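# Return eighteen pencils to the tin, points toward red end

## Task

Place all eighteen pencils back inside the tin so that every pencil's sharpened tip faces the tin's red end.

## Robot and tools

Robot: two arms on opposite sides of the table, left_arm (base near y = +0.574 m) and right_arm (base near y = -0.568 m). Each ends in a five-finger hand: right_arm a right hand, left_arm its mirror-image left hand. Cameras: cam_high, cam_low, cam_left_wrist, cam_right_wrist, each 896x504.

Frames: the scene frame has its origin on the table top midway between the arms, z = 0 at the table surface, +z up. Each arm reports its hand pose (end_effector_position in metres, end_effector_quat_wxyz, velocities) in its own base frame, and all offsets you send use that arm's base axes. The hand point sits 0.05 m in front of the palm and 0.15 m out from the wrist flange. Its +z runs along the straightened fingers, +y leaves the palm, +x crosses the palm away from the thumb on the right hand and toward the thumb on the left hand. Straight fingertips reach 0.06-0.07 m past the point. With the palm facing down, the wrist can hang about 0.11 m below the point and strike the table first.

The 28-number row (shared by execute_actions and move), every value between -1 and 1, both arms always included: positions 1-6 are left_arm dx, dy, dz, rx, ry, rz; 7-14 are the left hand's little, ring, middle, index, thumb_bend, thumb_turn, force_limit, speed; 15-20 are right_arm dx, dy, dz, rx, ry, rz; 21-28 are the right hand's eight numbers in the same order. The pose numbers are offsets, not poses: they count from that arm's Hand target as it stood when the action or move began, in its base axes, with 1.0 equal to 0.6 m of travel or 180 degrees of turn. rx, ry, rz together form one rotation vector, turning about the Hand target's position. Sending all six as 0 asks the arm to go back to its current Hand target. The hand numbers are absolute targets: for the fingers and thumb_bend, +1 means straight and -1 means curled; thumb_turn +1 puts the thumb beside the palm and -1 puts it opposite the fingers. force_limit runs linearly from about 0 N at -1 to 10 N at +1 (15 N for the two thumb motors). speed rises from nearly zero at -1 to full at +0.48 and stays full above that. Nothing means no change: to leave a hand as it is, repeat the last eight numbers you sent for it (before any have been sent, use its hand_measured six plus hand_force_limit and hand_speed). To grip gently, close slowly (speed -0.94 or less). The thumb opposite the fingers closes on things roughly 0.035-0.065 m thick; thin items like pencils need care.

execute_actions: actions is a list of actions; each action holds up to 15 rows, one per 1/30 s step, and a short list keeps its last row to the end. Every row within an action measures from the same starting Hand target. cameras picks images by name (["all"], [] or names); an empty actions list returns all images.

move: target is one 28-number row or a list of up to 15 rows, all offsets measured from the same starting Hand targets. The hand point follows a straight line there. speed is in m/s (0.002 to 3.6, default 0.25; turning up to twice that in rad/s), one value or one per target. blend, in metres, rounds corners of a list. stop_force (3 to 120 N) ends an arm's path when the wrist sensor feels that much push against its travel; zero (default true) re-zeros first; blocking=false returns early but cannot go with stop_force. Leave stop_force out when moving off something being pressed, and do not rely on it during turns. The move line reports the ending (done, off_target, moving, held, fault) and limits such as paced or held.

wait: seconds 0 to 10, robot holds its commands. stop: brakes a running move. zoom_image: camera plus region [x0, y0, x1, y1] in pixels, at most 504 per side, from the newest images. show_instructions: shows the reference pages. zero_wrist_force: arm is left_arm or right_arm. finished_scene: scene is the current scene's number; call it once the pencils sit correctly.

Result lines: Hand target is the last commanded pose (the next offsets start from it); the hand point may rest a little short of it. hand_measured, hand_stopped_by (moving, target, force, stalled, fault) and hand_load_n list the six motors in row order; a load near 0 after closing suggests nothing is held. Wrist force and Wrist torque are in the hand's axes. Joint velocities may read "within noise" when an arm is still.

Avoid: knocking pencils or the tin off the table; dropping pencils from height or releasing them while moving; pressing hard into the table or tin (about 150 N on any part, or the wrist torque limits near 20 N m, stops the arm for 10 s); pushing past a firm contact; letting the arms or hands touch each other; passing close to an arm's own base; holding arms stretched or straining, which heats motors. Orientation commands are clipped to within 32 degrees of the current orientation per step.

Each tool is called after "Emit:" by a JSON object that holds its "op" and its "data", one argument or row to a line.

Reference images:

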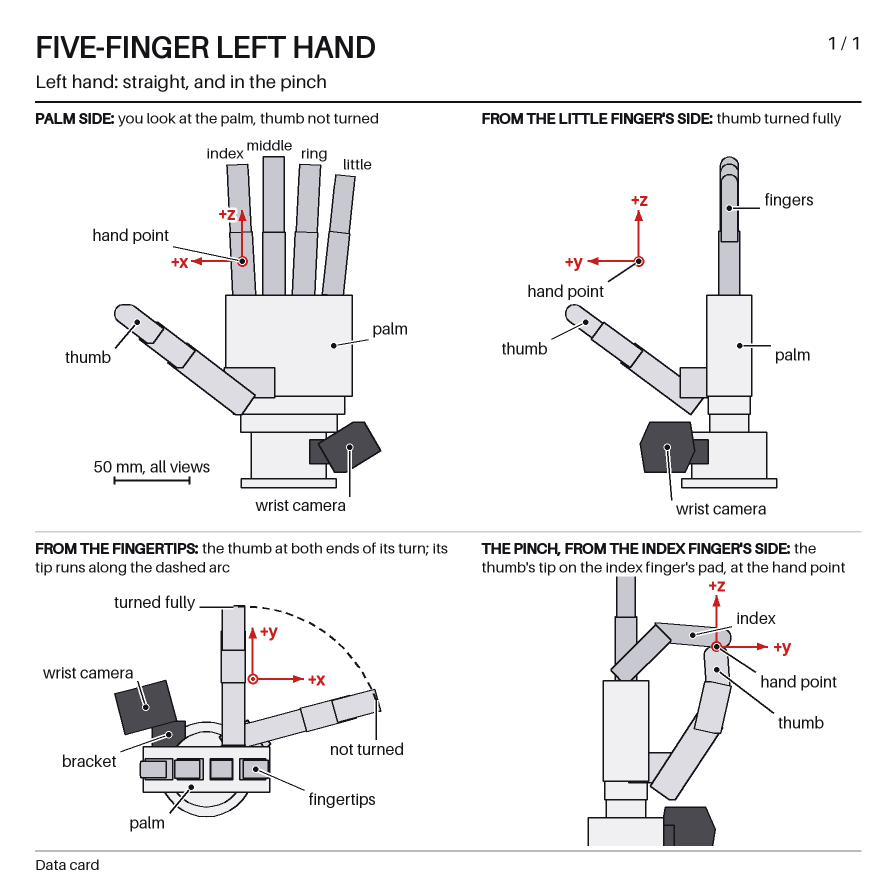

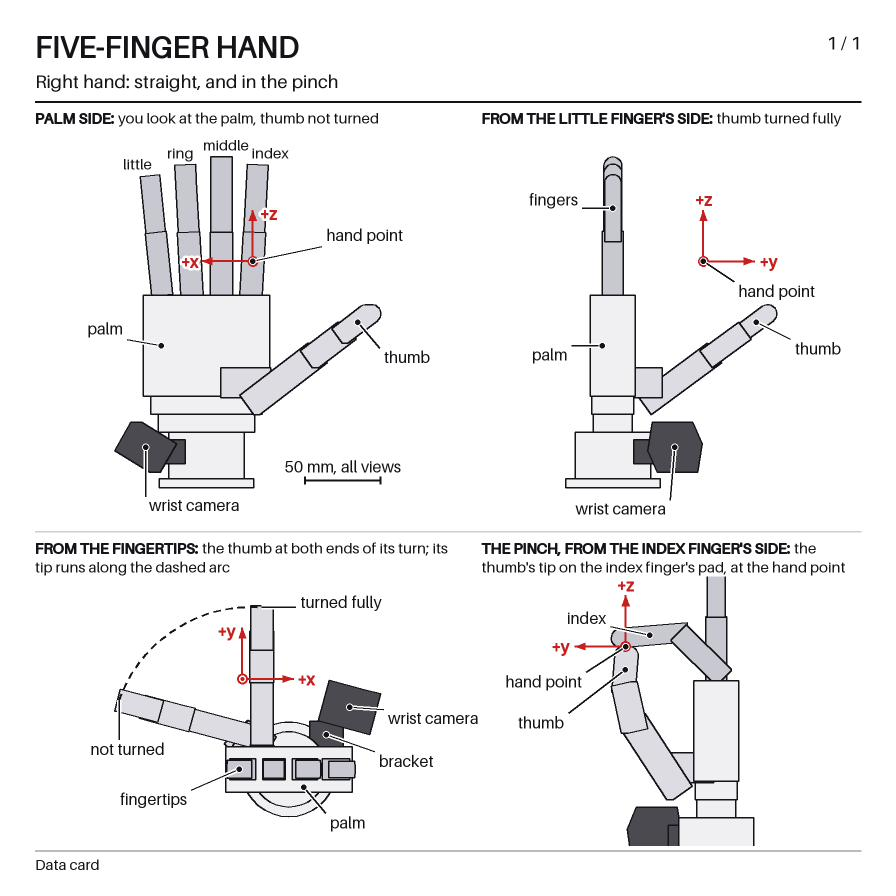

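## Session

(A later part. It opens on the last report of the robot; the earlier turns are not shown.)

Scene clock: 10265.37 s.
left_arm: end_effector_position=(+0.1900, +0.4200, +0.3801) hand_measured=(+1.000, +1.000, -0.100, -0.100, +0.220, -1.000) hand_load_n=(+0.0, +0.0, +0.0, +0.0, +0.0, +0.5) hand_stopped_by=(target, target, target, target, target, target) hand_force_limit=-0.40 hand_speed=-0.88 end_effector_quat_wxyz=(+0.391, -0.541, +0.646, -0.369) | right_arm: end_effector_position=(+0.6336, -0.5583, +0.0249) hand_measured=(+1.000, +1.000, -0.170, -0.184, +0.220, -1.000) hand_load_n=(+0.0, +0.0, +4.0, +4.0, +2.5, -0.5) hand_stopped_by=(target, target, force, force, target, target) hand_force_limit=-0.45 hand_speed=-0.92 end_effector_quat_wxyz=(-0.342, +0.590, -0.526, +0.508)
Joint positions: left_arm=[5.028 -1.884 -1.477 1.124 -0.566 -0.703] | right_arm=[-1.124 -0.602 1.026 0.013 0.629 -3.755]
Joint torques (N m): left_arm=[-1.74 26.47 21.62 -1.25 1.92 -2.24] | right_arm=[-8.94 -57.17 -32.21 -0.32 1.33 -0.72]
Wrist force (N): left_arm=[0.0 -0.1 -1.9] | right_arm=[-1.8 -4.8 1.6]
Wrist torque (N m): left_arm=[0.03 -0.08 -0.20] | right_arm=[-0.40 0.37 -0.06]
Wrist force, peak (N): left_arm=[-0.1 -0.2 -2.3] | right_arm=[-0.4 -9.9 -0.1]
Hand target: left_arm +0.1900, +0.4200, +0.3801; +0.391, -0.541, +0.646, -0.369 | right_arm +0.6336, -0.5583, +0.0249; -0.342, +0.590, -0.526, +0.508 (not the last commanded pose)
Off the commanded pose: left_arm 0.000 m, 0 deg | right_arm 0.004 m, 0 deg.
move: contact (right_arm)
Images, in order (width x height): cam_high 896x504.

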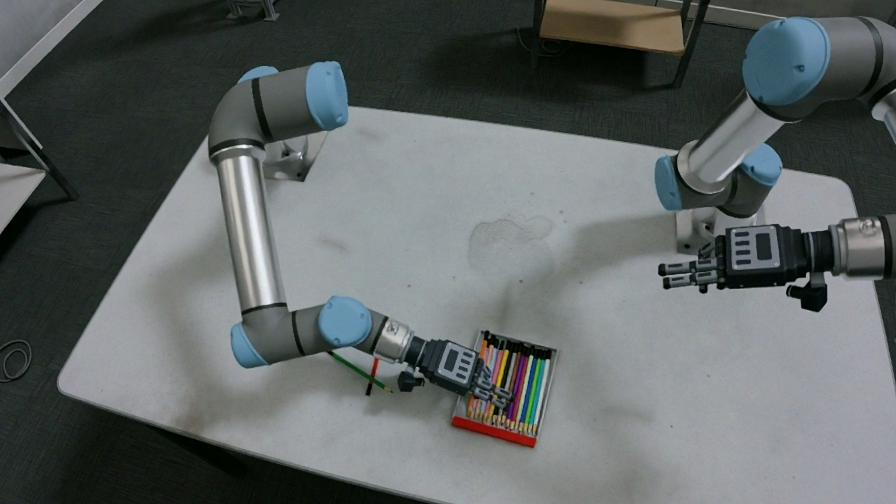

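Emit:
{"op": "move", "data": {
  "target": [
    [0,0,0,0,0,0,1,1,-0.1,-0.1,0.22,-1,-0.4,-0.88,0,0,0,0,0,0,1,1,-0.12,-0.12,0.22,-1,-0.45,-0.88],
    [0,0,0,0,0,0,1,1,-0.1,-0.1,0.22,-1,-0.4,-0.88,0,0,0.06,0,0,0,1,1,-0.12,-0.12,0.22,-1,-0.45,-0.88],
    [0,0,0,0,0,0,1,1,-0.1,-0.1,0.22,-1,-0.4,-0.88,0,0,0.25,0,0,0,1,1,-0.12,-0.12,0.22,-1,-0.45,-0.88],
    [0,0,0,0,0,0,1,1,-0.1,-0.1,0.22,-1,-0.4,-0.88,-0.7227,0.1805,0.3752,0.05,-0.0518,-0.2117,1,1,-0.12,-0.12,0.22,-1,-0.45,-0.88],
    [0.9167,0.1167,-0.3,0.0698,-0.0278,0.3892,1,1,-0.1,-0.1,0.22,-1,-0.4,-0.88,-0.7227,0.1805,0.3752,0.05,-0.0518,-0.2117,1,1,-0.12,-0.12,0.22,-1,-0.45,-0.88]
  ],
  "speed": [0.05,0.05,0.15,0.35,0.35],
  "blend": [0,0.015,0.03,0.03,0],
  "cameras": ["cam_high","cam_left_wrist"]
}}

Emit:
{"op": "zoom_image", "data": {
  "camera": "cam_high",
  "region": [430, 320, 570, 460]
}}

Scene clock: 10354.50 s.
left_arm: end_effector_position=(+0.7400, +0.4901, +0.2002) hand_measured=(+1.000, +1.000, -0.100, -0.100, +0.220, -1.000) hand_load_n=(+0.0, +0.0, +0.0, +0.0, +0.0, +0.0) hand_stopped_by=(target, target, target, target, target, target) hand_force_limit=-0.40 hand_speed=-0.88 end_effector_quat_wxyz=(-0.611, +0.755, -0.237, +0.031) | right_arm: end_effector_position=(+0.2000, -0.4500, +0.2500) hand_measured=(+1.000, +1.000, -0.120, -0.120, +0.220, -1.000) hand_load_n=(+0.0, +0.0, +0.0, +0.0, +0.0, +0.0) hand_stopped_by=(target, target, target, target, target, target) hand_force_limit=-0.45 hand_speed=-0.88 end_effector_quat_wxyz=(+0.243, -0.316, +0.698, -0.595)
Joint positions: left_arm=[3.744 -2.468 -0.688 2.849 -2.161 -3.064] | right_arm=[-1.987 -1.666 2.04 0.11 0.382 -3.634]
Joint torques (N m): left_arm=[-7.09 43.28 28.1 -1.05 -1.34 2.24] | right_arm=[-9.99 -22.33 -6.5 2.31 -3.68 -1.03]
Wrist force (N): left_arm=[-0.2 -0.3 -1.7] | right_arm=[-1.8 -2.6 1.8]
Wrist torque (N m): left_arm=[-0.02 -0.07 -0.13] | right_arm=[-0.27 0.44 0.08]
Wrist force, peak (N): left_arm=[-0.4 -0.2 -3.9] | right_arm=[-1.6 -6.8 1.4]
Hand target: left_arm +0.7400, +0.4900, +0.2001; -0.611, +0.755, -0.237, +0.031 | right_arm +0.2000, -0.4500, +0.2500; +0.243, -0.316, +0.698, -0.595
Off the commanded pose: left_arm 0.000 m, 0 deg | right_arm 0.000 m, 0 deg.
move: done
Images, in order (width x height): cam_high 896x504, cam_left_wrist 896x504.

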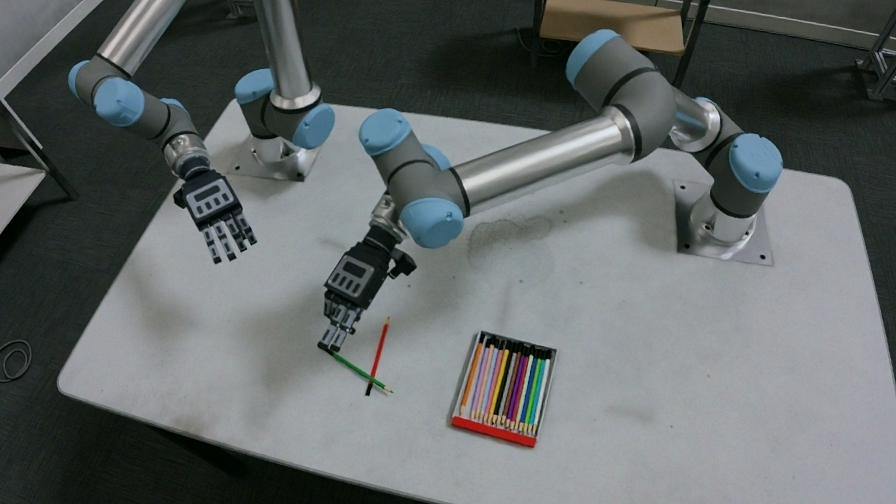

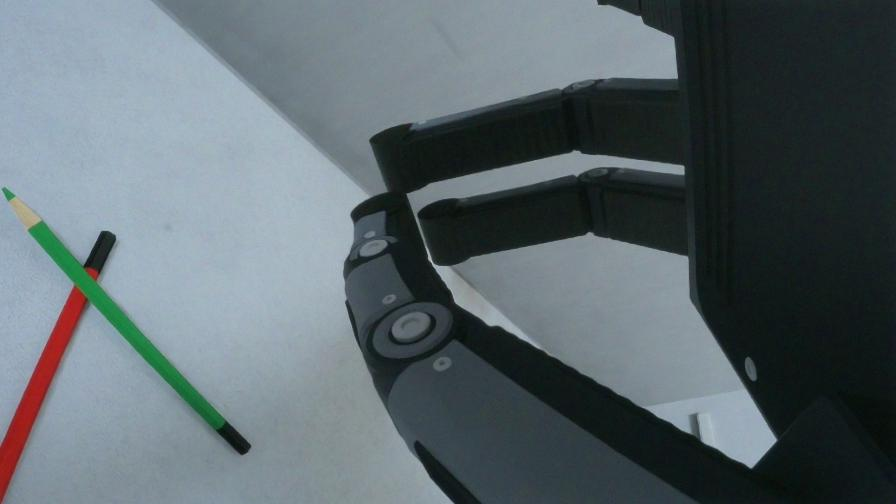

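Scaled by 3.600 from the camera's 896x504 image, which has a finer 1280x720 frame.

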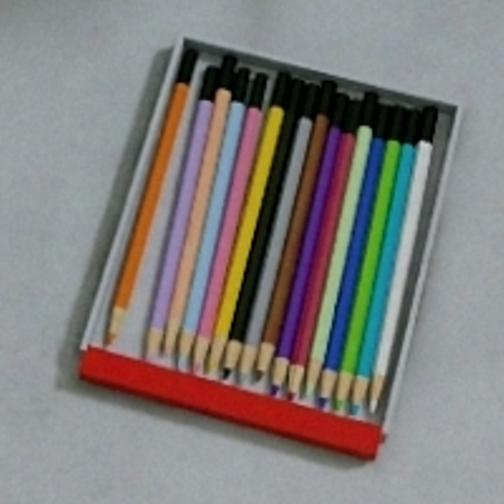

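Emit:
{"op": "move", "data": {
  "target": [0.0378,0.0302,-0.2168,0,0,0.0117,1,1,-0.1,-0.1,0.22,-1,-0.4,-0.88,0,0,0,0,0,0,1,1,-0.12,-0.12,0.22,-1,-0.45,-0.88],
  "speed": 0.15,
  "cameras": ["cam_left_wrist"]
}}

Emit:
{"op": "zoom_image", "data": {
  "camera": "cam_left_wrist",
  "region": [150, 80, 480, 504]
}}

Scene clock: 10379.03 s.
left_arm: end_effector_position=(+0.7627, +0.5081, +0.0701) hand_measured=(+1.000, +1.000, -0.100, -0.100, +0.220, -1.000) hand_load_n=(+0.0, +0.0, +0.0, +0.0, +0.0, +0.0) hand_stopped_by=(target, target, target, target, target, target) hand_force_limit=-0.40 hand_speed=-0.88 end_effector_quat_wxyz=(-0.612, +0.759, -0.223, +0.020) | right_arm: end_effector_position=(+0.2000, -0.4500, +0.2500) hand_measured=(+1.000, +1.000, -0.120, -0.120, +0.220, -1.000) hand_load_n=(+0.0, +0.0, +0.0, +0.0, +0.0, +0.0) hand_stopped_by=(target, target, target, target, target, target) hand_force_limit=-0.45 hand_speed=-0.88 end_effector_quat_wxyz=(+0.243, -0.316, +0.698, -0.595)
Joint positions: left_arm=[3.737 -2.648 -0.68 3.011 -2.203 -3.08] | right_arm=[-1.987 -1.666 2.04 0.11 0.382 -3.634]
Joint torques (N m): left_arm=[-1.97 53.11 14.54 0.52 1.1 1.19] | right_arm=[-10 -21.2 -6.53 2.27 -3.7 -0.71]
Wrist force (N): left_arm=[-0.1 -0.3 -1.6] | right_arm=[-1.7 -2.8 1.8]
Wrist torque (N m): left_arm=[-0.02 -0.09 -0.12] | right_arm=[-0.27 0.43 0.08]
Wrist force, peak (N): left_arm=[-0.8 -1.7 -2.7] | right_arm=[-1.8 -2.8 1.8]
Hand target: left_arm +0.7627, +0.5081, +0.0700; -0.612, +0.759, -0.223, +0.020 | right_arm +0.2000, -0.4500, +0.2500; +0.243, -0.316, +0.698, -0.595
Off the commanded pose: left_arm 0.000 m, 0 deg | right_arm 0.000 m, 0 deg.
move: done
Images, in order (width x height): cam_left_wrist 896x504.

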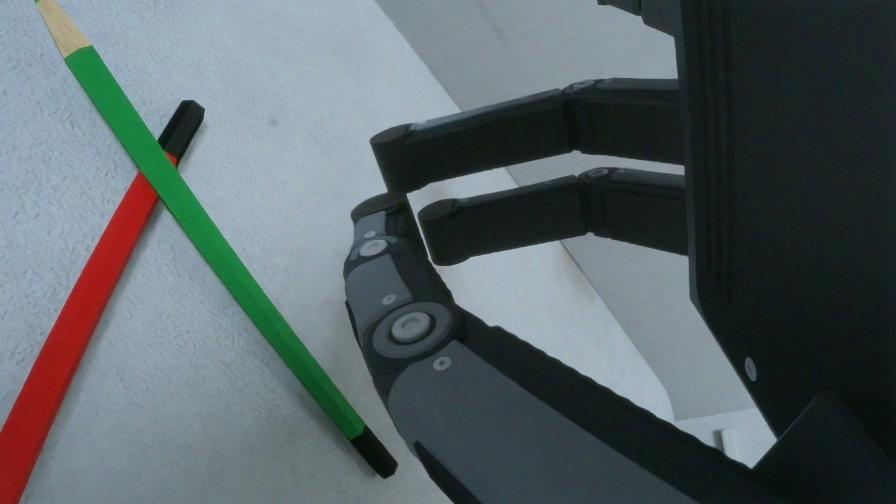

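Scaled by 1.189 from the camera's 896x504 image, which has a finer 1280x720 frame.

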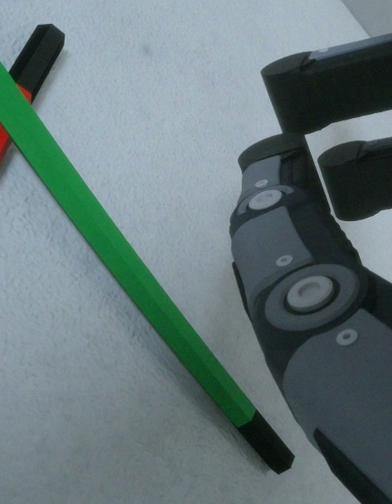

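Emit:
{"op": "move", "data": {
  "target": [-0.0003,-0.0025,-0.0583,0,0,-0.0111,1,1,-0.1,-0.1,0.22,-1,-0.4,-0.88,0,0,0,0,0,0,1,1,-0.12,-0.12,0.22,-1,-0.45,-0.88],
  "speed": 0.08,
  "cameras": ["cam_left_wrist"]
}}

Scene clock: 10398.83 s.
left_arm: end_effector_position=(+0.7624, +0.5067, +0.0349) hand_measured=(+1.000, +1.000, -0.100, -0.100, +0.220, -1.000) hand_load_n=(+0.0, +0.0, +0.0, +0.5, +0.0, +0.0) hand_stopped_by=(target, target, target, target, target, target) hand_force_limit=-0.40 hand_speed=-0.88 end_effector_quat_wxyz=(-0.611, +0.755, -0.236, +0.031) | right_arm: end_effector_position=(+0.2000, -0.4500, +0.2500) hand_measured=(+1.000, +1.000, -0.120, -0.120, +0.220, -1.000) hand_load_n=(+0.0, +0.0, +0.0, +0.0, +0.0, +0.0) hand_stopped_by=(target, target, target, target, target, target) hand_force_limit=-0.45 hand_speed=-0.88 end_effector_quat_wxyz=(+0.243, -0.316, +0.698, -0.595)
Joint positions: left_arm=[3.745 -2.651 -0.764 3.108 -2.162 -3.064] | right_arm=[-1.987 -1.666 2.04 0.11 0.382 -3.634]
Joint torques (N m): left_arm=[-6.25 68.2 20.86 0.06 -0.83 -2.52] | right_arm=[-9.8 -21.52 -6.47 2.24 -3.72 -0.63]
Wrist force (N): left_arm=[-0.1 0.1 -1.7] | right_arm=[-1.9 -2.8 1.8]
Wrist torque (N m): left_arm=[0.03 -0.08 -0.24] | right_arm=[-0.28 0.45 0.07]
Wrist force, peak (N): left_arm=[0.0 -1.2 -2.2] | right_arm=[-2.0 -3.0 1.6]
Hand target: left_arm +0.7625, +0.5066, +0.0350; -0.611, +0.755, -0.236, +0.031 | right_arm +0.2000, -0.4500, +0.2500; +0.243, -0.316, +0.698, -0.595
Off the commanded pose: left_arm 0.000 m, 0 deg | right_arm 0.000 m, 0 deg.
move: done
Images, in order (width x height): cam_left_wrist 896x504.

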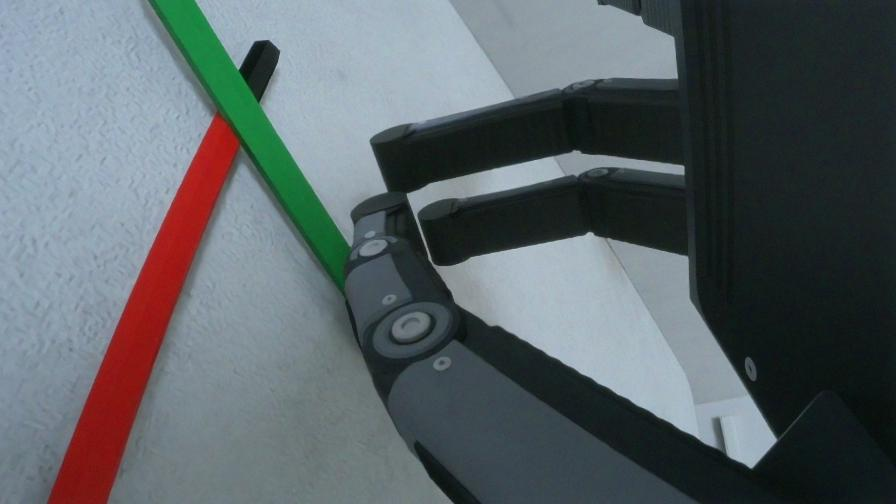

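Emit:
{"op": "move", "data": {
  "target": [-0.001,-0.0023,-0.025,0,0,0,1,1,-0.1,-0.1,0.22,-1,-0.4,-0.88,0,0,0,0,0,0,1,1,-0.12,-0.12,0.22,-1,-0.45,-0.88],
  "speed": 0.03,
  "cameras": ["cam_left_wrist"]
}}

Emit:
{"op": "zoom_image", "data": {
  "camera": "cam_left_wrist",
  "region": [200, 60, 520, 400]
}}

Scene clock: 10417.20 s.
left_arm: end_effector_position=(+0.7619, +0.5052, +0.0197) hand_measured=(+1.000, +1.000, -0.100, -0.100, +0.220, -1.000) hand_load_n=(+0.0, +0.0, +0.0, +0.0, +0.0, +0.0) hand_stopped_by=(target, target, target, target, target, target) hand_force_limit=-0.40 hand_speed=-0.88 end_effector_quat_wxyz=(-0.611, +0.755, -0.236, +0.031) end_effector_velocity=(+0.001, -0.001, +0.002) end_effector_angular_velocity=(+0.000, +0.000, -0.001) | right_arm: end_effector_position=(+0.2000, -0.4500, +0.2500) hand_measured=(+1.000, +1.000, -0.120, -0.120, +0.220, -1.000) hand_load_n=(+0.0, -0.5, +0.0, +0.0, +0.0, +0.0) hand_stopped_by=(target, target, target, target, target, target) hand_force_limit=-0.45 hand_speed=-0.88 end_effector_quat_wxyz=(+0.243, -0.316, +0.698, -0.595)
Joint positions: left_arm=[3.744 -2.662 -0.782 3.137 -2.163 -3.064] | right_arm=[-1.987 -1.666 2.04 0.11 0.382 -3.634]
Joint velocities: left_arm=[-0.001 0.001 0.003 -0.005 0 0] | right_arm=[within noise]
Joint torques (N m): left_arm=[-5.98 67.11 27.95 -1.36 -0.97 -2.12] | right_arm=[-9.68 -21.57 -6.48 2.3 -3.76 -0.45]
Wrist force (N): left_arm=[0.2 -0.2 -1.5] | right_arm=[-1.8 -2.5 1.6]
Wrist torque (N m): left_arm=[-0.03 -0.12 -0.21] | right_arm=[-0.24 0.45 0.09]
Wrist force, peak (N): left_arm=[-0.1 -0.2 -2.2] | right_arm=[-1.8 -2.9 1.8]
Hand target: left_arm +0.7619, +0.5053, +0.0200; -0.611, +0.755, -0.236, +0.031 | right_arm +0.2000, -0.4500, +0.2500; +0.243, -0.316, +0.698, -0.595
Off the commanded pose: left_arm 0.000 m, 0 deg | right_arm 0.000 m, 0 deg.
move: done
Images, in order (width x height): cam_left_wrist 896x504.

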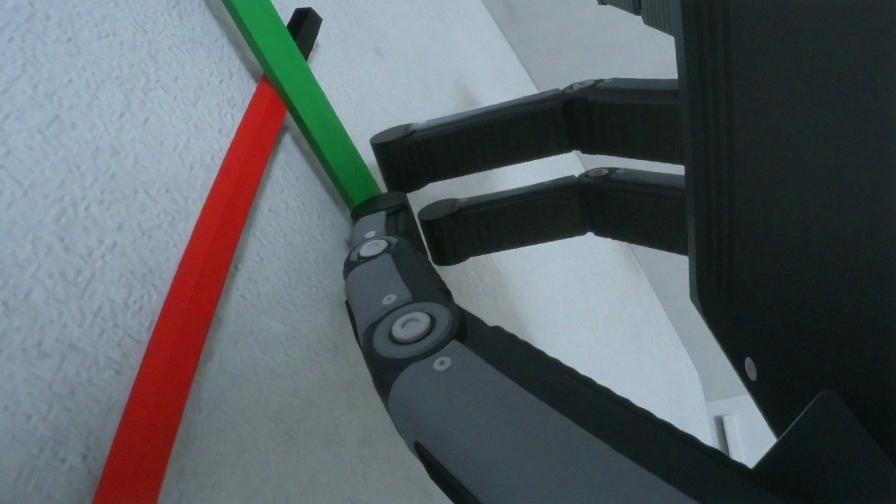

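Scaled by 1.482 from the camera's 896x504 image, which has a finer 1280x720 frame.

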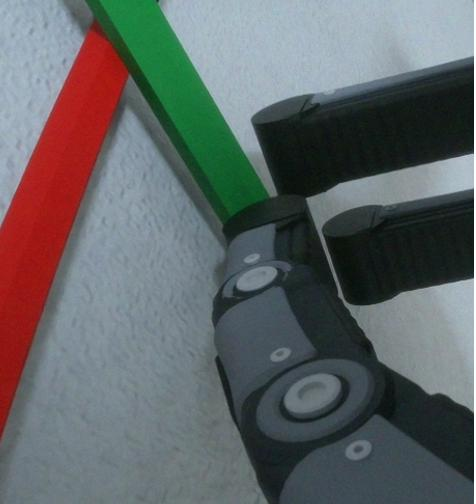

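Emit:
{"op": "move", "data": {
  "target": [-0.0007,-0.0015,-0.0073,0,0,0,1,1,-0.1,-0.1,0.22,-1,-0.4,-0.88,0,0,0,0,0,0,1,1,-0.12,-0.12,0.22,-1,-0.45,-0.88],
  "speed": 0.012,
  "stop_force": 3,
  "cameras": ["cam_left_wrist"]
}}

Emit:
{"op": "zoom_image", "data": {
  "camera": "cam_left_wrist",
  "region": [200, 60, 520, 400]
}}

Scene clock: 10429.17 s.
left_arm: end_effector_position=(+0.7615, +0.5044, +0.0156) hand_measured=(+1.000, +1.000, -0.100, -0.100, +0.220, -1.000) hand_load_n=(-0.5, +0.0, +0.0, +0.0, +0.0, +0.0) hand_stopped_by=(target, target, target, target, target, target) hand_force_limit=-0.40 hand_speed=-0.88 end_effector_quat_wxyz=(-0.611, +0.755, -0.236, +0.031) | right_arm: end_effector_position=(+0.2000, -0.4500, +0.2500) hand_measured=(+1.000, +1.000, -0.120, -0.120, +0.220, -1.000) hand_load_n=(+0.0, +0.0, +0.0, +0.0, +0.0, +0.0) hand_stopped_by=(target, target, target, target, target, target) hand_force_limit=-0.45 hand_speed=-0.88 end_effector_quat_wxyz=(+0.243, -0.316, +0.698, -0.595)
Joint positions: left_arm=[3.743 -2.664 -0.79 3.146 -2.164 -3.065] | right_arm=[-1.987 -1.666 2.04 0.11 0.382 -3.634]
Joint torques (N m): left_arm=[-7.2 56.07 26.95 -1.26 -0.59 -2.56] | right_arm=[-8.83 -21.27 -6.19 2.24 -3.78 -0.35]
Wrist force (N): left_arm=[0.1 -0.2 -1.8] | right_arm=[-1.6 -2.5 1.7]
Wrist torque (N m): left_arm=[0.00 -0.12 -0.22] | right_arm=[-0.25 0.42 0.09]
Wrist force, peak (N): left_arm=[0.0 -0.3 -2.2] | right_arm=[-1.7 -3.0 1.7]
Hand target: left_arm +0.7615, +0.5044, +0.0157; -0.611, +0.755, -0.236, +0.031 | right_arm +0.2000, -0.4500, +0.2500; +0.243, -0.316, +0.698, -0.595
Off the commanded pose: left_arm 0.000 m, 0 deg | right_arm 0.000 m, 0 deg.
move: done
Images, in order (width x height): cam_left_wrist 896x504.

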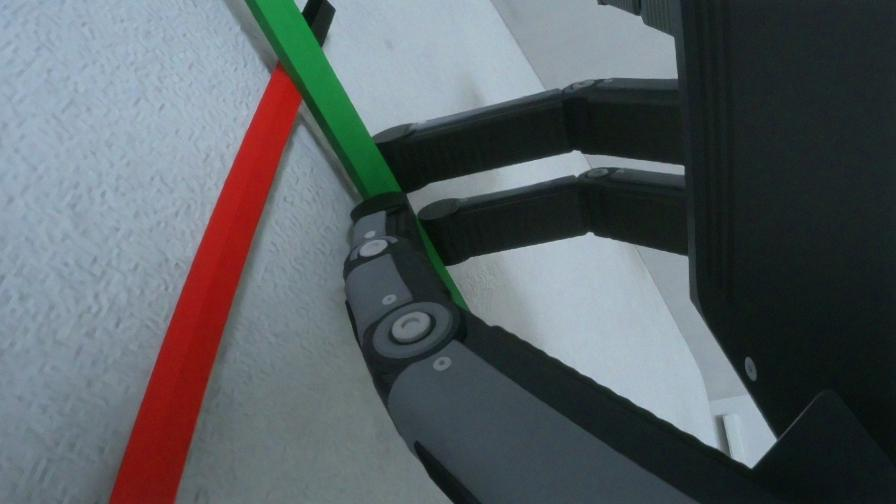

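Scaled by 1.482 from the camera's 896x504 image, which has a finer 1280x720 frame.

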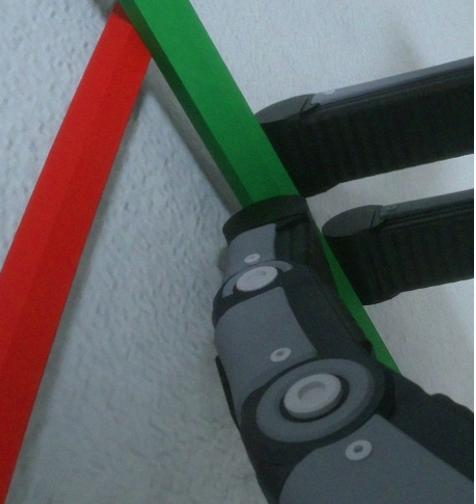

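Emit:
{"op": "move", "data": {
  "target": [
    [0,0,-0.0025,0,0,0,1,1,-0.1,-0.1,0.22,-1,-0.4,-0.88,0,0,0,0,0,0,1,1,-0.12,-0.12,0.22,-1,-0.45,-0.88],
    [0,0,-0.0025,0,0,0,1,1,-0.6,-0.6,0.22,-1,-0.75,-0.92,0,0,0,0,0,0,1,1,-0.12,-0.12,0.22,-1,-0.45,-0.88],
    [0,0,-0.0025,0,0,0,1,1,-0.65,-0.65,0.22,-1,-0.4,-0.92,0,0,0,0,0,0,1,1,-0.12,-0.12,0.22,-1,-0.45,-0.88]
  ],
  "speed": 0.02,
  "cameras": ["cam_left_wrist"]
}}

Scene clock: 10440.80 s.
left_arm: end_effector_position=(+0.7615, +0.5044, +0.0141) hand_measured=(+1.000, +1.000, -0.152, -0.164, +0.220, -1.000) hand_load_n=(+0.0, +0.0, +3.0, +3.5, +3.0, -0.5) hand_stopped_by=(target, target, force, force, target, target) hand_force_limit=-0.40 hand_speed=-0.92 end_effector_quat_wxyz=(-0.611, +0.755, -0.236, +0.031) | right_arm: end_effector_position=(+0.2000, -0.4500, +0.2500) hand_measured=(+1.000, +1.000, -0.120, -0.120, +0.220, -1.000) hand_load_n=(+0.0, +0.0, +0.0, +0.0, +0.5, +0.0) hand_stopped_by=(target, target, target, target, target, target) hand_force_limit=-0.45 hand_speed=-0.88 end_effector_quat_wxyz=(+0.243, -0.316, +0.698, -0.595)
Joint positions: left_arm=[3.743 -2.666 -0.791 3.149 -2.164 -3.065] | right_arm=[-1.987 -1.666 2.04 0.11 0.382 -3.634]
Joint torques (N m): left_arm=[-1.14 56.04 18.55 -0.92 1.15 -2.37] | right_arm=[-9.19 -21.28 -6.02 2.22 -3.71 -0.24]
Wrist force (N): left_arm=[0.0 -1.2 -2.6] | right_arm=[-1.6 -2.7 1.5]
Wrist torque (N m): left_arm=[0.00 -0.15 -0.19] | right_arm=[-0.26 0.42 0.09]
Wrist force, peak (N): left_arm=[-0.3 -2.2 -2.6] | right_arm=[-1.8 -3.0 1.7]
Hand target: left_arm +0.7615, +0.5044, +0.0142; -0.611, +0.755, -0.236, +0.031 | right_arm +0.2000, -0.4500, +0.2500; +0.243, -0.316, +0.698, -0.595
Off the commanded pose: left_arm 0.000 m, 0 deg | right_arm 0.000 m, 0 deg.
move: done
Images, in order (width x height): cam_left_wrist 896x504.

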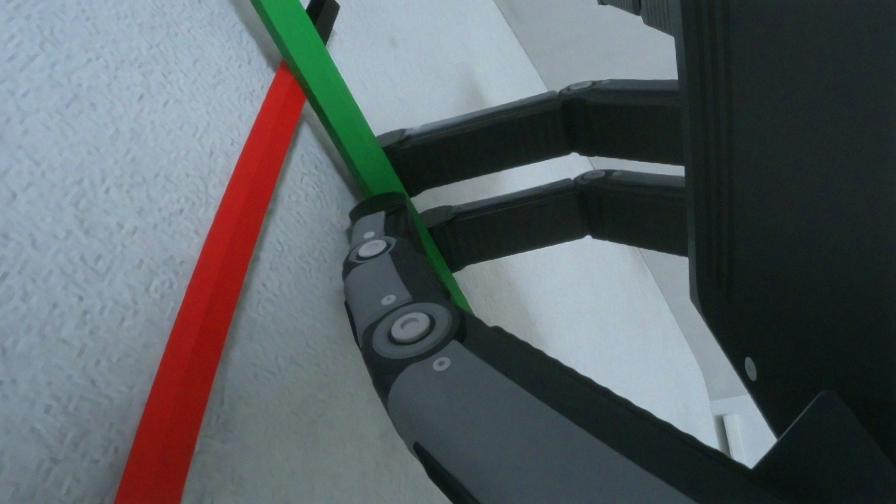

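Emit:
{"op": "move", "data": {
  "target": [0,0,0.08,0,0,0,1,1,-0.65,-0.65,0.22,-1,-0.4,-0.92,0,0,0,0,0,0,1,1,-0.12,-0.12,0.22,-1,-0.45,-0.88],
  "speed": 0.03,
  "cameras": ["cam_left_wrist"]
}}

Scene clock: 10445.50 s.
left_arm: end_effector_position=(+0.7615, +0.5044, +0.0625) hand_measured=(+1.000, +1.000, -0.152, -0.164, +0.220, -1.000) hand_load_n=(+0.0, +0.0, +4.0, +3.0, +4.0, -0.5) hand_stopped_by=(target, target, force, force, target, target) hand_force_limit=-0.40 hand_speed=-0.92 end_effector_quat_wxyz=(-0.611, +0.755, -0.236, +0.031) | right_arm: end_effector_position=(+0.2000, -0.4500, +0.2500) hand_measured=(+1.000, +1.000, -0.120, -0.120, +0.220, -1.000) hand_load_n=(+0.0, +0.0, +0.0, +0.0, +0.5, +0.0) hand_stopped_by=(target, target, target, target, target, target) hand_force_limit=-0.45 hand_speed=-0.88 end_effector_quat_wxyz=(+0.243, -0.316, +0.698, -0.595)
Joint positions: left_arm=[3.743 -2.622 -0.75 3.064 -2.164 -3.065] | right_arm=[-1.987 -1.666 2.04 0.11 0.382 -3.634]
Joint torques (N m): left_arm=[5.89 46.63 14.16 2.27 0.88 1.57] | right_arm=[-8.63 -21.68 -6.29 2.23 -3.81 0.01]
Wrist force (N): left_arm=[-0.3 0.2 -2.0] | right_arm=[-1.8 -2.7 1.6]
Wrist torque (N m): left_arm=[0.06 -0.05 -0.25] | right_arm=[-0.27 0.44 0.08]
Wrist force, peak (N): left_arm=[-0.3 -2.2 -2.9] | right_arm=[-1.7 -2.9 1.8]
Hand target: left_arm +0.7615, +0.5044, +0.0622; -0.611, +0.755, -0.236, +0.031 | right_arm +0.2000, -0.4500, +0.2500; +0.243, -0.316, +0.698, -0.595
Off the commanded pose: left_arm 0.000 m, 0 deg | right_arm 0.000 m, 0 deg.
move: done
Images, in order (width x height): cam_left_wrist 896x504.

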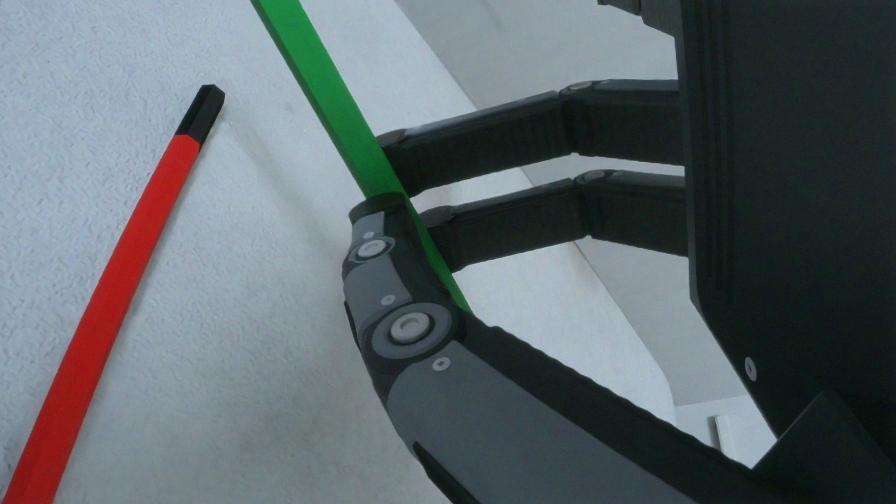

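Emit:
{"op": "move", "data": {
  "target": [
    [0,0,0.113,0,0,0,1,1,-0.65,-0.65,0.22,-1,-0.4,-0.92,0,0,0,0,0,0,1,1,-0.12,-0.12,0.22,-1,-0.45,-0.88],
    [-0.4228,-0.0573,0.113,0,0,-0.3667,1,1,-0.65,-0.65,0.22,-1,-0.4,-0.92,0,0,0,0,0,0,1,1,-0.12,-0.12,0.22,-1,-0.45,-0.88],
    [-0.4228,-0.0573,-0.0037,0,0,-0.3667,1,1,-0.65,-0.65,0.22,-1,-0.4,-0.92,0,0,0,0,0,0,1,1,-0.12,-0.12,0.22,-1,-0.45,-0.88]
  ],
  "speed": [0.1,0.2,0.1],
  "blend": [0.02,0.02,0],
  "cameras": ["cam_high"]
}}

Emit:
{"op": "zoom_image", "data": {
  "camera": "cam_high",
  "region": [430, 320, 570, 460]
}}

Emit:
{"op": "zoom_image", "data": {
  "camera": "cam_high",
  "region": [450, 375, 500, 430]
}}

Scene clock: 10485.17 s.
left_arm: end_effector_position=(+0.5078, +0.4699, +0.0599) hand_measured=(+1.000, +1.000, -0.152, -0.164, +0.220, -1.000) hand_load_n=(+0.0, -0.5, +4.0, +2.5, +4.0, -0.5) hand_stopped_by=(target, target, force, force, target, target) hand_force_limit=-0.40 hand_speed=-0.92 end_effector_quat_wxyz=(+0.496, -0.504, +0.609, -0.359) | right_arm: end_effector_position=(+0.2000, -0.4500, +0.2500) hand_measured=(+1.000, +1.000, -0.120, -0.120, +0.220, -1.000) hand_load_n=(+0.0, +0.0, +0.0, +0.0, +0.0, +0.0) hand_stopped_by=(target, target, target, target, target, target) hand_force_limit=-0.45 hand_speed=-0.88 end_effector_quat_wxyz=(+0.243, -0.316, +0.698, -0.595)
Joint positions: left_arm=[4.418 -2.257 -1.494 3.115 -0.437 -2.299] | right_arm=[-1.987 -1.666 2.04 0.11 0.382 -3.634]
Joint torques (N m): left_arm=[-8.57 45.78 23.48 -1.85 1.99 -1.93] | right_arm=[-9.3 -20.13 -6.62 2.26 -3.83 0.25]
Wrist force (N): left_arm=[0.2 -0.2 -2.0] | right_arm=[-1.6 -2.7 1.7]
Wrist torque (N m): left_arm=[0.01 -0.14 -0.20] | right_arm=[-0.26 0.41 0.09]
Wrist force, peak (N): left_arm=[-0.3 -0.5 -2.5] | right_arm=[-1.7 -2.9 1.9]
Hand target: left_arm +0.5078, +0.4700, +0.0599; +0.496, -0.504, +0.609, -0.359 | right_arm +0.2000, -0.4500, +0.2500; +0.243, -0.316, +0.698, -0.595
Off the commanded pose: left_arm 0.000 m, 0 deg | right_arm 0.000 m, 0 deg.
move: done
Images, in order (width x height): cam_high 896x504.

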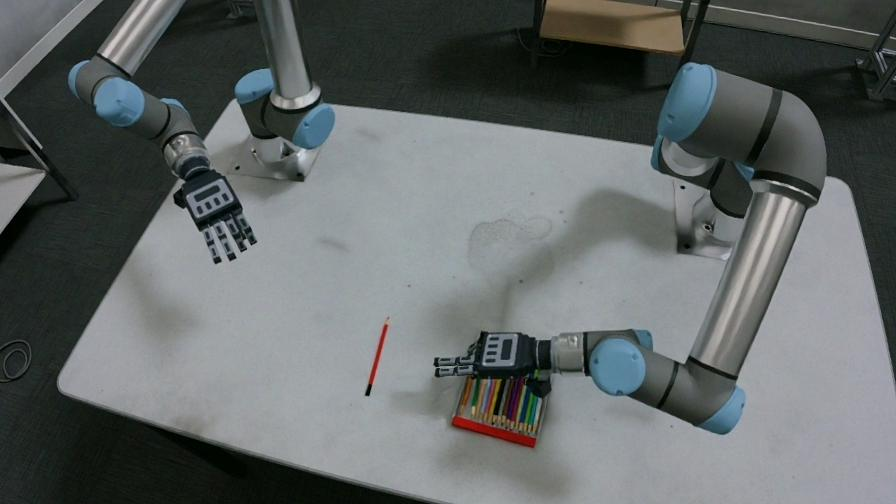

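Scaled by 3.600 from the camera's 896x504 image, which has a finer 1280x720 frame.

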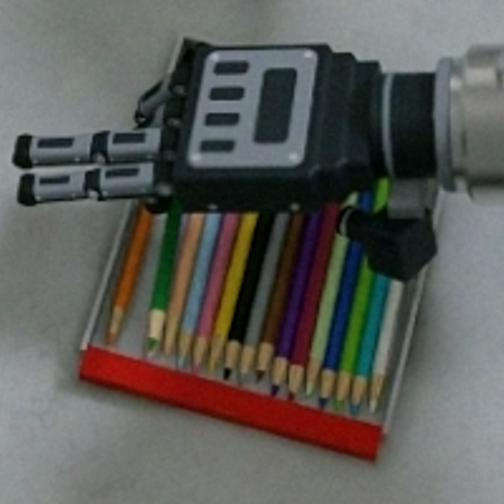

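Scaled by 9.164 from the camera's 896x504 image, which has a finer 1280x720 frame.

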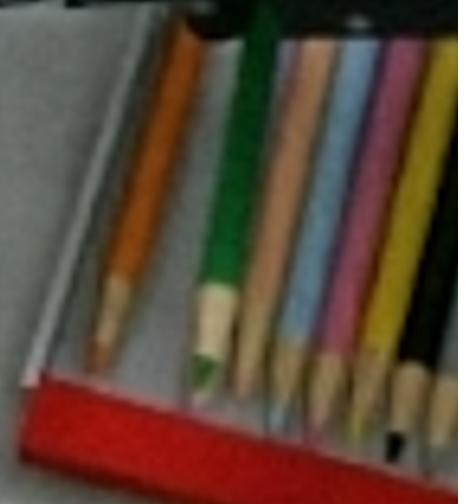

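Emit:
{"op": "move", "data": {
  "target": [0.0048,-0.0242,-0.025,0,0,-0.0222,1,1,-0.65,-0.65,0.22,-1,-0.4,-0.92,0,0,0,0,0,0,1,1,-0.12,-0.12,0.22,-1,-0.45,-0.88],
  "speed": 0.06,
  "cameras": ["cam_high"]
}}

Emit:
{"op": "zoom_image", "data": {
  "camera": "cam_high",
  "region": [430, 320, 570, 460]
}}

Emit:
{"op": "zoom_image", "data": {
  "camera": "cam_high",
  "region": [450, 375, 500, 430]
}}

Scene clock: 10499.33 s.
left_arm: end_effector_position=(+0.5108, +0.4555, +0.0449) hand_measured=(+1.000, +1.000, -0.152, -0.164, +0.220, -1.000) hand_load_n=(+0.0, +0.0, +3.5, +3.0, +4.0, -0.5) hand_stopped_by=(target, target, force, force, target, target) hand_force_limit=-0.40 hand_speed=-0.92 end_effector_quat_wxyz=(+0.483, -0.483, +0.626, -0.376) | right_arm: end_effector_position=(+0.2000, -0.4500, +0.2500) hand_measured=(+1.000, +1.000, -0.120, -0.120, +0.220, -1.000) hand_load_n=(+0.0, +0.0, +0.0, -0.5, +0.0, +0.0) hand_stopped_by=(target, target, target, target, target, target) hand_force_limit=-0.45 hand_speed=-0.88 end_effector_quat_wxyz=(+0.243, -0.316, +0.698, -0.595)
Joint positions: left_arm=[4.413 -2.305 -1.47 3.046 -0.387 -2.198] | right_arm=[-1.987 -1.666 2.04 0.11 0.382 -3.634]
Joint torques (N m): left_arm=[2.69 53.26 8.29 0.65 -0.84 -2.48] | right_arm=[-8.16 -21.47 -6.27 2.25 -3.88 0.43]
Wrist force (N): left_arm=[-0.3 -0.3 -2.0] | right_arm=[-1.6 -2.7 1.6]
Wrist torque (N m): left_arm=[-0.02 -0.05 -0.22] | right_arm=[-0.25 0.42 0.09]
Wrist force, peak (N): left_arm=[-0.5 -0.4 -2.2] | right_arm=[-1.6 -2.9 1.9]
Hand target: left_arm +0.5107, +0.4555, +0.0449; +0.483, -0.483, +0.626, -0.376 | right_arm +0.2000, -0.4500, +0.2500; +0.243, -0.316, +0.698, -0.595
Off the commanded pose: left_arm 0.000 m, 0 deg | right_arm 0.000 m, 0 deg.
move: done
Images, in order (width x height): cam_high 896x504.

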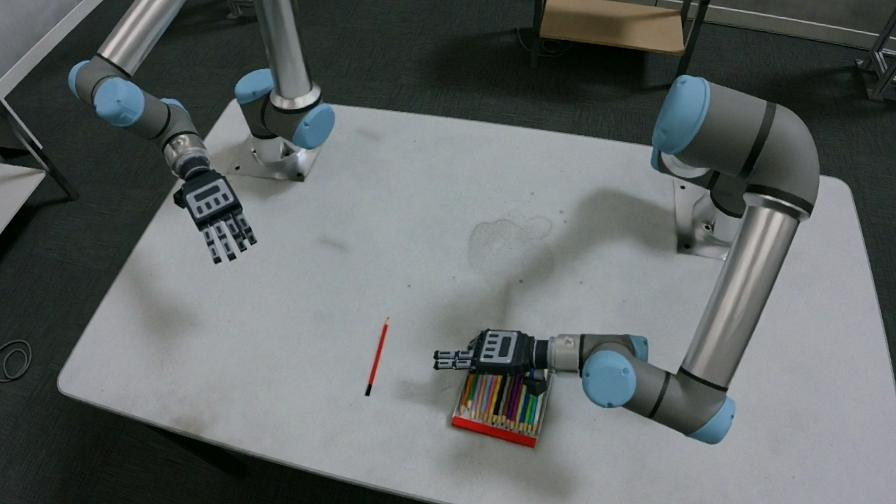

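Scaled by 3.600 from the camera's 896x504 image, which has a finer 1280x720 frame.

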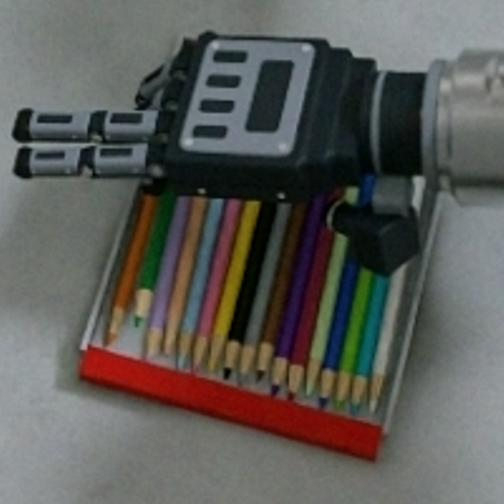

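Scaled by 9.164 from the camera's 896x504 image, which has a finer 1280x720 frame.

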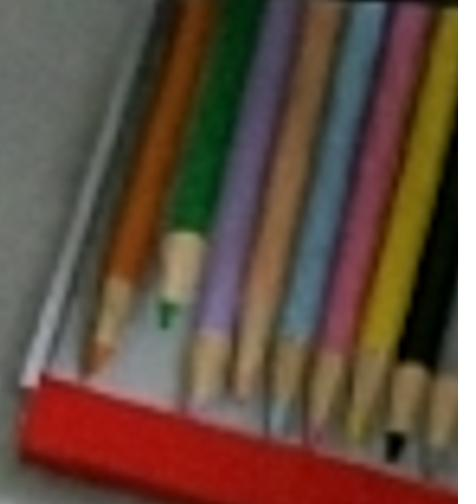

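Emit:
{"op": "move", "data": {
  "target": [
    [0.0008,0.0117,-0.015,0,0,0,1,1,-0.65,-0.65,0.22,-1,-0.4,-0.92,0,0,0,0,0,0,1,1,-0.12,-0.12,0.22,-1,-0.45,-0.88],
    [0.0008,0.0117,-0.042,0,0,0,1,1,-0.65,-0.65,0.22,-1,-0.4,-0.92,0,0,0,0,0,0,1,1,-0.12,-0.12,0.22,-1,-0.45,-0.88]
  ],
  "speed": [0.03,0.012],
  "stop_force": 3.5,
  "cameras": ["cam_high"]
}}

Emit:
{"op": "zoom_image", "data": {
  "camera": "cam_high",
  "region": [430, 320, 570, 460]
}}

Emit:
{"op": "zoom_image", "data": {
  "camera": "cam_high",
  "region": [450, 375, 500, 430]
}}

Scene clock: 10510.97 s.
left_arm: end_effector_position=(+0.5112, +0.4625, +0.0234) hand_measured=(+1.000, +1.000, -0.152, -0.164, +0.220, -1.000) hand_load_n=(+0.0, +0.0, +4.0, +2.0, +4.0, +0.0) hand_stopped_by=(target, target, force, force, target, target) hand_force_limit=-0.40 hand_speed=-0.92 end_effector_quat_wxyz=(+0.483, -0.483, +0.626, -0.376) | right_arm: end_effector_position=(+0.2000, -0.4500, +0.2500) hand_measured=(+1.000, +1.000, -0.120, -0.120, +0.220, -1.000) hand_load_n=(+0.0, +0.0, +0.0, +0.0, +0.0, +0.0) hand_stopped_by=(target, target, target, target, target, target) hand_force_limit=-0.45 hand_speed=-0.88 end_effector_quat_wxyz=(+0.243, -0.316, +0.698, -0.595)
Joint positions: left_arm=[4.416 -2.349 -1.455 3.07 -0.385 -2.193] | right_arm=[-1.987 -1.666 2.04 0.11 0.382 -3.634]
Joint torques (N m): left_arm=[-5.97 53.17 20.97 -3.21 -0.57 -1.58] | right_arm=[-8.76 -21.51 -6.75 2.38 -3.7 0.42]
Wrist force (N): left_arm=[-0.9 -3.6 -3.0] | right_arm=[-1.6 -2.6 1.8]
Wrist torque (N m): left_arm=[-0.06 -0.08 -0.22] | right_arm=[-0.26 0.42 0.09]
Wrist force, peak (N): left_arm=[-2.4 -9.1 -4.6] | right_arm=[-1.8 -3.0 1.7]
Hand target: left_arm +0.5112, +0.4625, +0.0234; +0.483, -0.483, +0.626, -0.376 (not the last commanded pose) | right_arm +0.2000, -0.4500, +0.2500; +0.243, -0.316, +0.698, -0.595
Off the commanded pose: left_arm 0.004 m, 0 deg | right_arm 0.000 m, 0 deg.
move: contact (left_arm); path passed 1 of 2 targets
Images, in order (width x height): cam_high 896x504.

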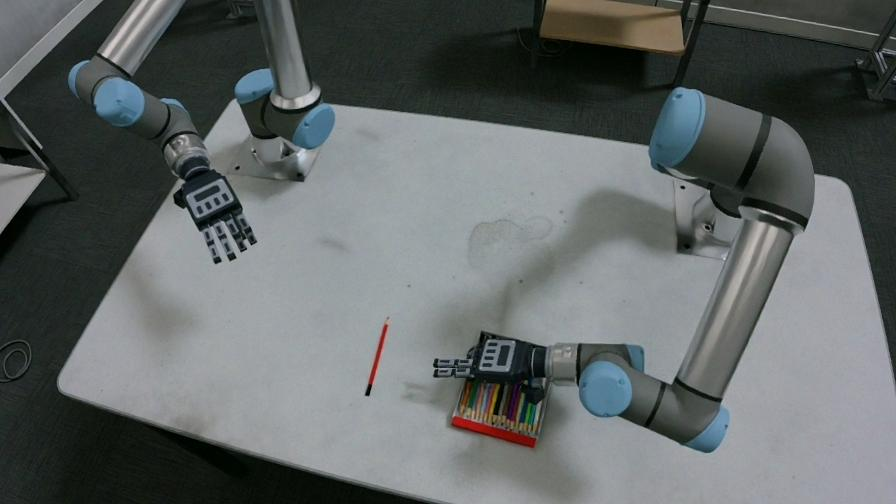

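Scaled by 3.600 from the camera's 896x504 image, which has a finer 1280x720 frame.

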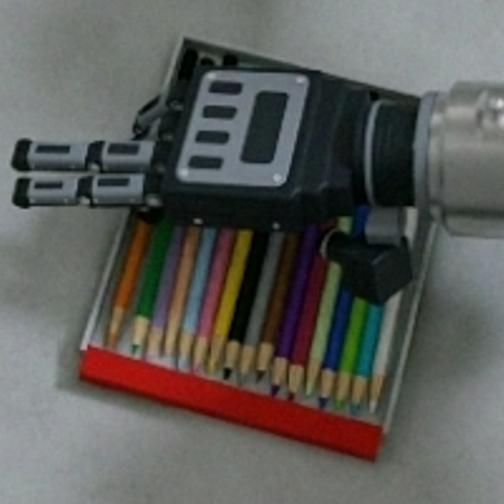

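Scaled by 9.164 from the camera's 896x504 image, which has a finer 1280x720 frame.

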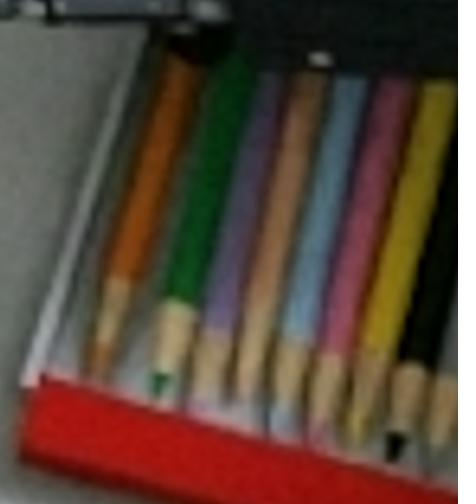

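Emit:
{"op": "move", "data": {
  "target": [
    [0,0,0,0,0,0,1,1,-0.1,-0.1,0.22,-1,-0.4,-0.88,0,0,0,0,0,0,1,1,-0.12,-0.12,0.22,-1,-0.45,-0.88],
    [0,0,0.06,0,0,0,1,1,-0.1,-0.1,0.22,-1,-0.4,-0.88,0,0,0,0,0,0,1,1,-0.12,-0.12,0.22,-1,-0.45,-0.88],
    [0,0,0.22,0,0,0,1,1,-0.1,-0.1,0.22,-1,-0.4,-0.88,0,0,0,0,0,0,1,1,-0.12,-0.12,0.22,-1,-0.45,-0.88],
    [0.3463,-0.0908,0.2,0,0,0,1,1,-0.1,-0.1,0.22,-1,-0.4,-0.88,0,0,0,0,0,0,1,1,-0.12,-0.12,0.22,-1,-0.45,-0.88],
    [0.3463,-0.0908,0.1027,0,0,0,1,1,-0.1,-0.1,0.22,-1,-0.4,-0.88,0,0,0,0,0,0,1,1,-0.12,-0.12,0.22,-1,-0.45,-0.88]
  ],
  "speed": [0.05,0.05,0.15,0.25,0.15],
  "blend": [0,0.015,0.03,0.02,0],
  "cameras": ["cam_high","cam_left_wrist"]
}}

Emit:
{"op": "zoom_image", "data": {
  "camera": "cam_high",
  "region": [430, 320, 570, 460]
}}

Scene clock: 10542.17 s.
left_arm: end_effector_position=(+0.7189, +0.4080, +0.0850) hand_measured=(+1.000, +1.000, -0.100, -0.102, +0.220, -1.000) hand_load_n=(+0.0, +0.0, +0.0, +0.0, +0.5, +0.0) hand_stopped_by=(target, target, target, target, target, target) hand_force_limit=-0.40 hand_speed=-0.88 end_effector_quat_wxyz=(+0.483, -0.483, +0.626, -0.376) | right_arm: end_effector_position=(+0.2000, -0.4500, +0.2500) hand_measured=(+1.000, +1.000, -0.120, -0.120, +0.220, -1.000) hand_load_n=(+0.0, +0.0, +0.0, +0.0, +0.0, +0.0) hand_stopped_by=(target, target, target, target, target, target) hand_force_limit=-0.45 hand_speed=-0.88 end_effector_quat_wxyz=(+0.243, -0.316, +0.698, -0.595)
Joint positions: left_arm=[4.058 -2.397 -1.13 3.121 -0.691 -2.57] | right_arm=[-1.987 -1.666 2.04 0.11 0.382 -3.634]
Joint torques (N m): left_arm=[-8.54 51.87 19.82 1.22 -1.29 -1.52] | right_arm=[-8.16 -20.96 -7.12 2.32 -3.7 0.8]
Wrist force (N): left_arm=[-0.4 0.2 -2.0] | right_arm=[-1.5 -2.7 1.6]
Wrist torque (N m): left_arm=[0.05 -0.06 -0.16] | right_arm=[-0.27 0.41 0.09]
Wrist force, peak (N): left_arm=[-1.7 -3.0 -10.1] | right_arm=[-1.8 -2.9 1.7]
Hand target: left_arm +0.7190, +0.4080, +0.0850; +0.483, -0.483, +0.626, -0.376 | right_arm +0.2000, -0.4500, +0.2500; +0.243, -0.316, +0.698, -0.595
Off the commanded pose: left_arm 0.000 m, 0 deg | right_arm 0.000 m, 0 deg.
move: done
Images, in order (width x height): cam_high 896x504, cam_left_wrist 896x504.

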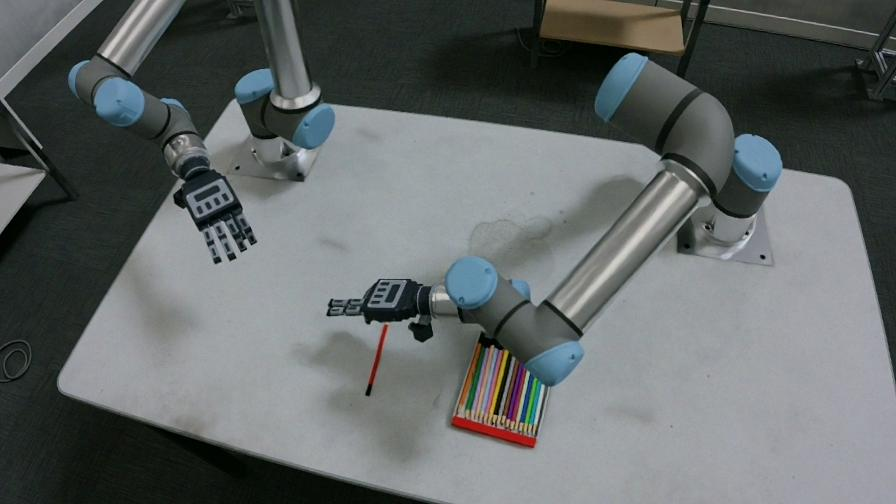

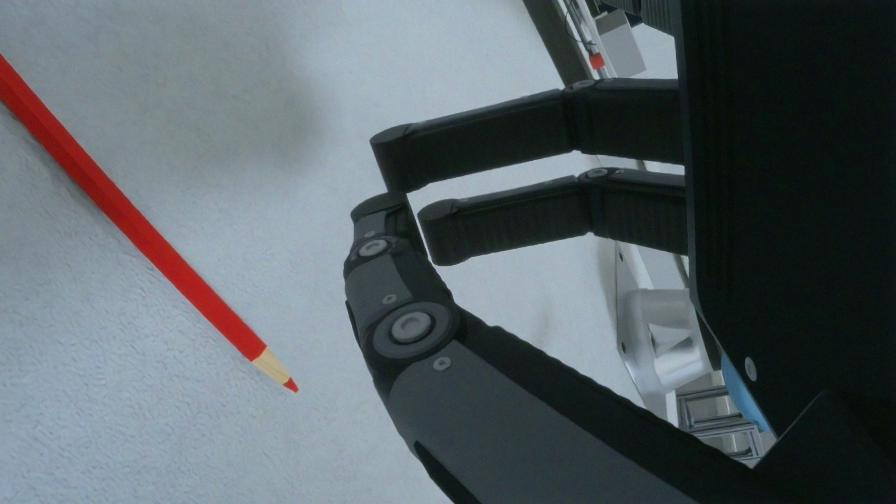

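Scaled by 3.600 from the camera's 896x504 image, which has a finer 1280x720 frame.

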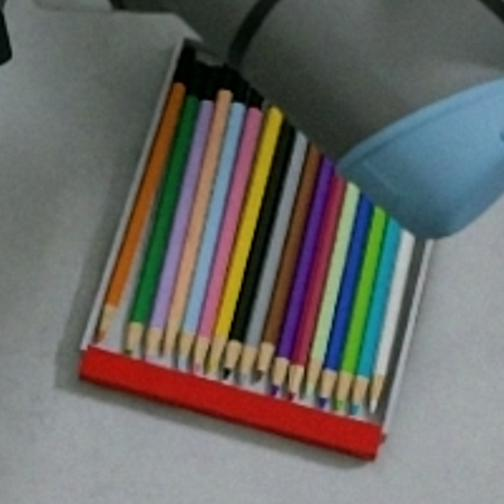

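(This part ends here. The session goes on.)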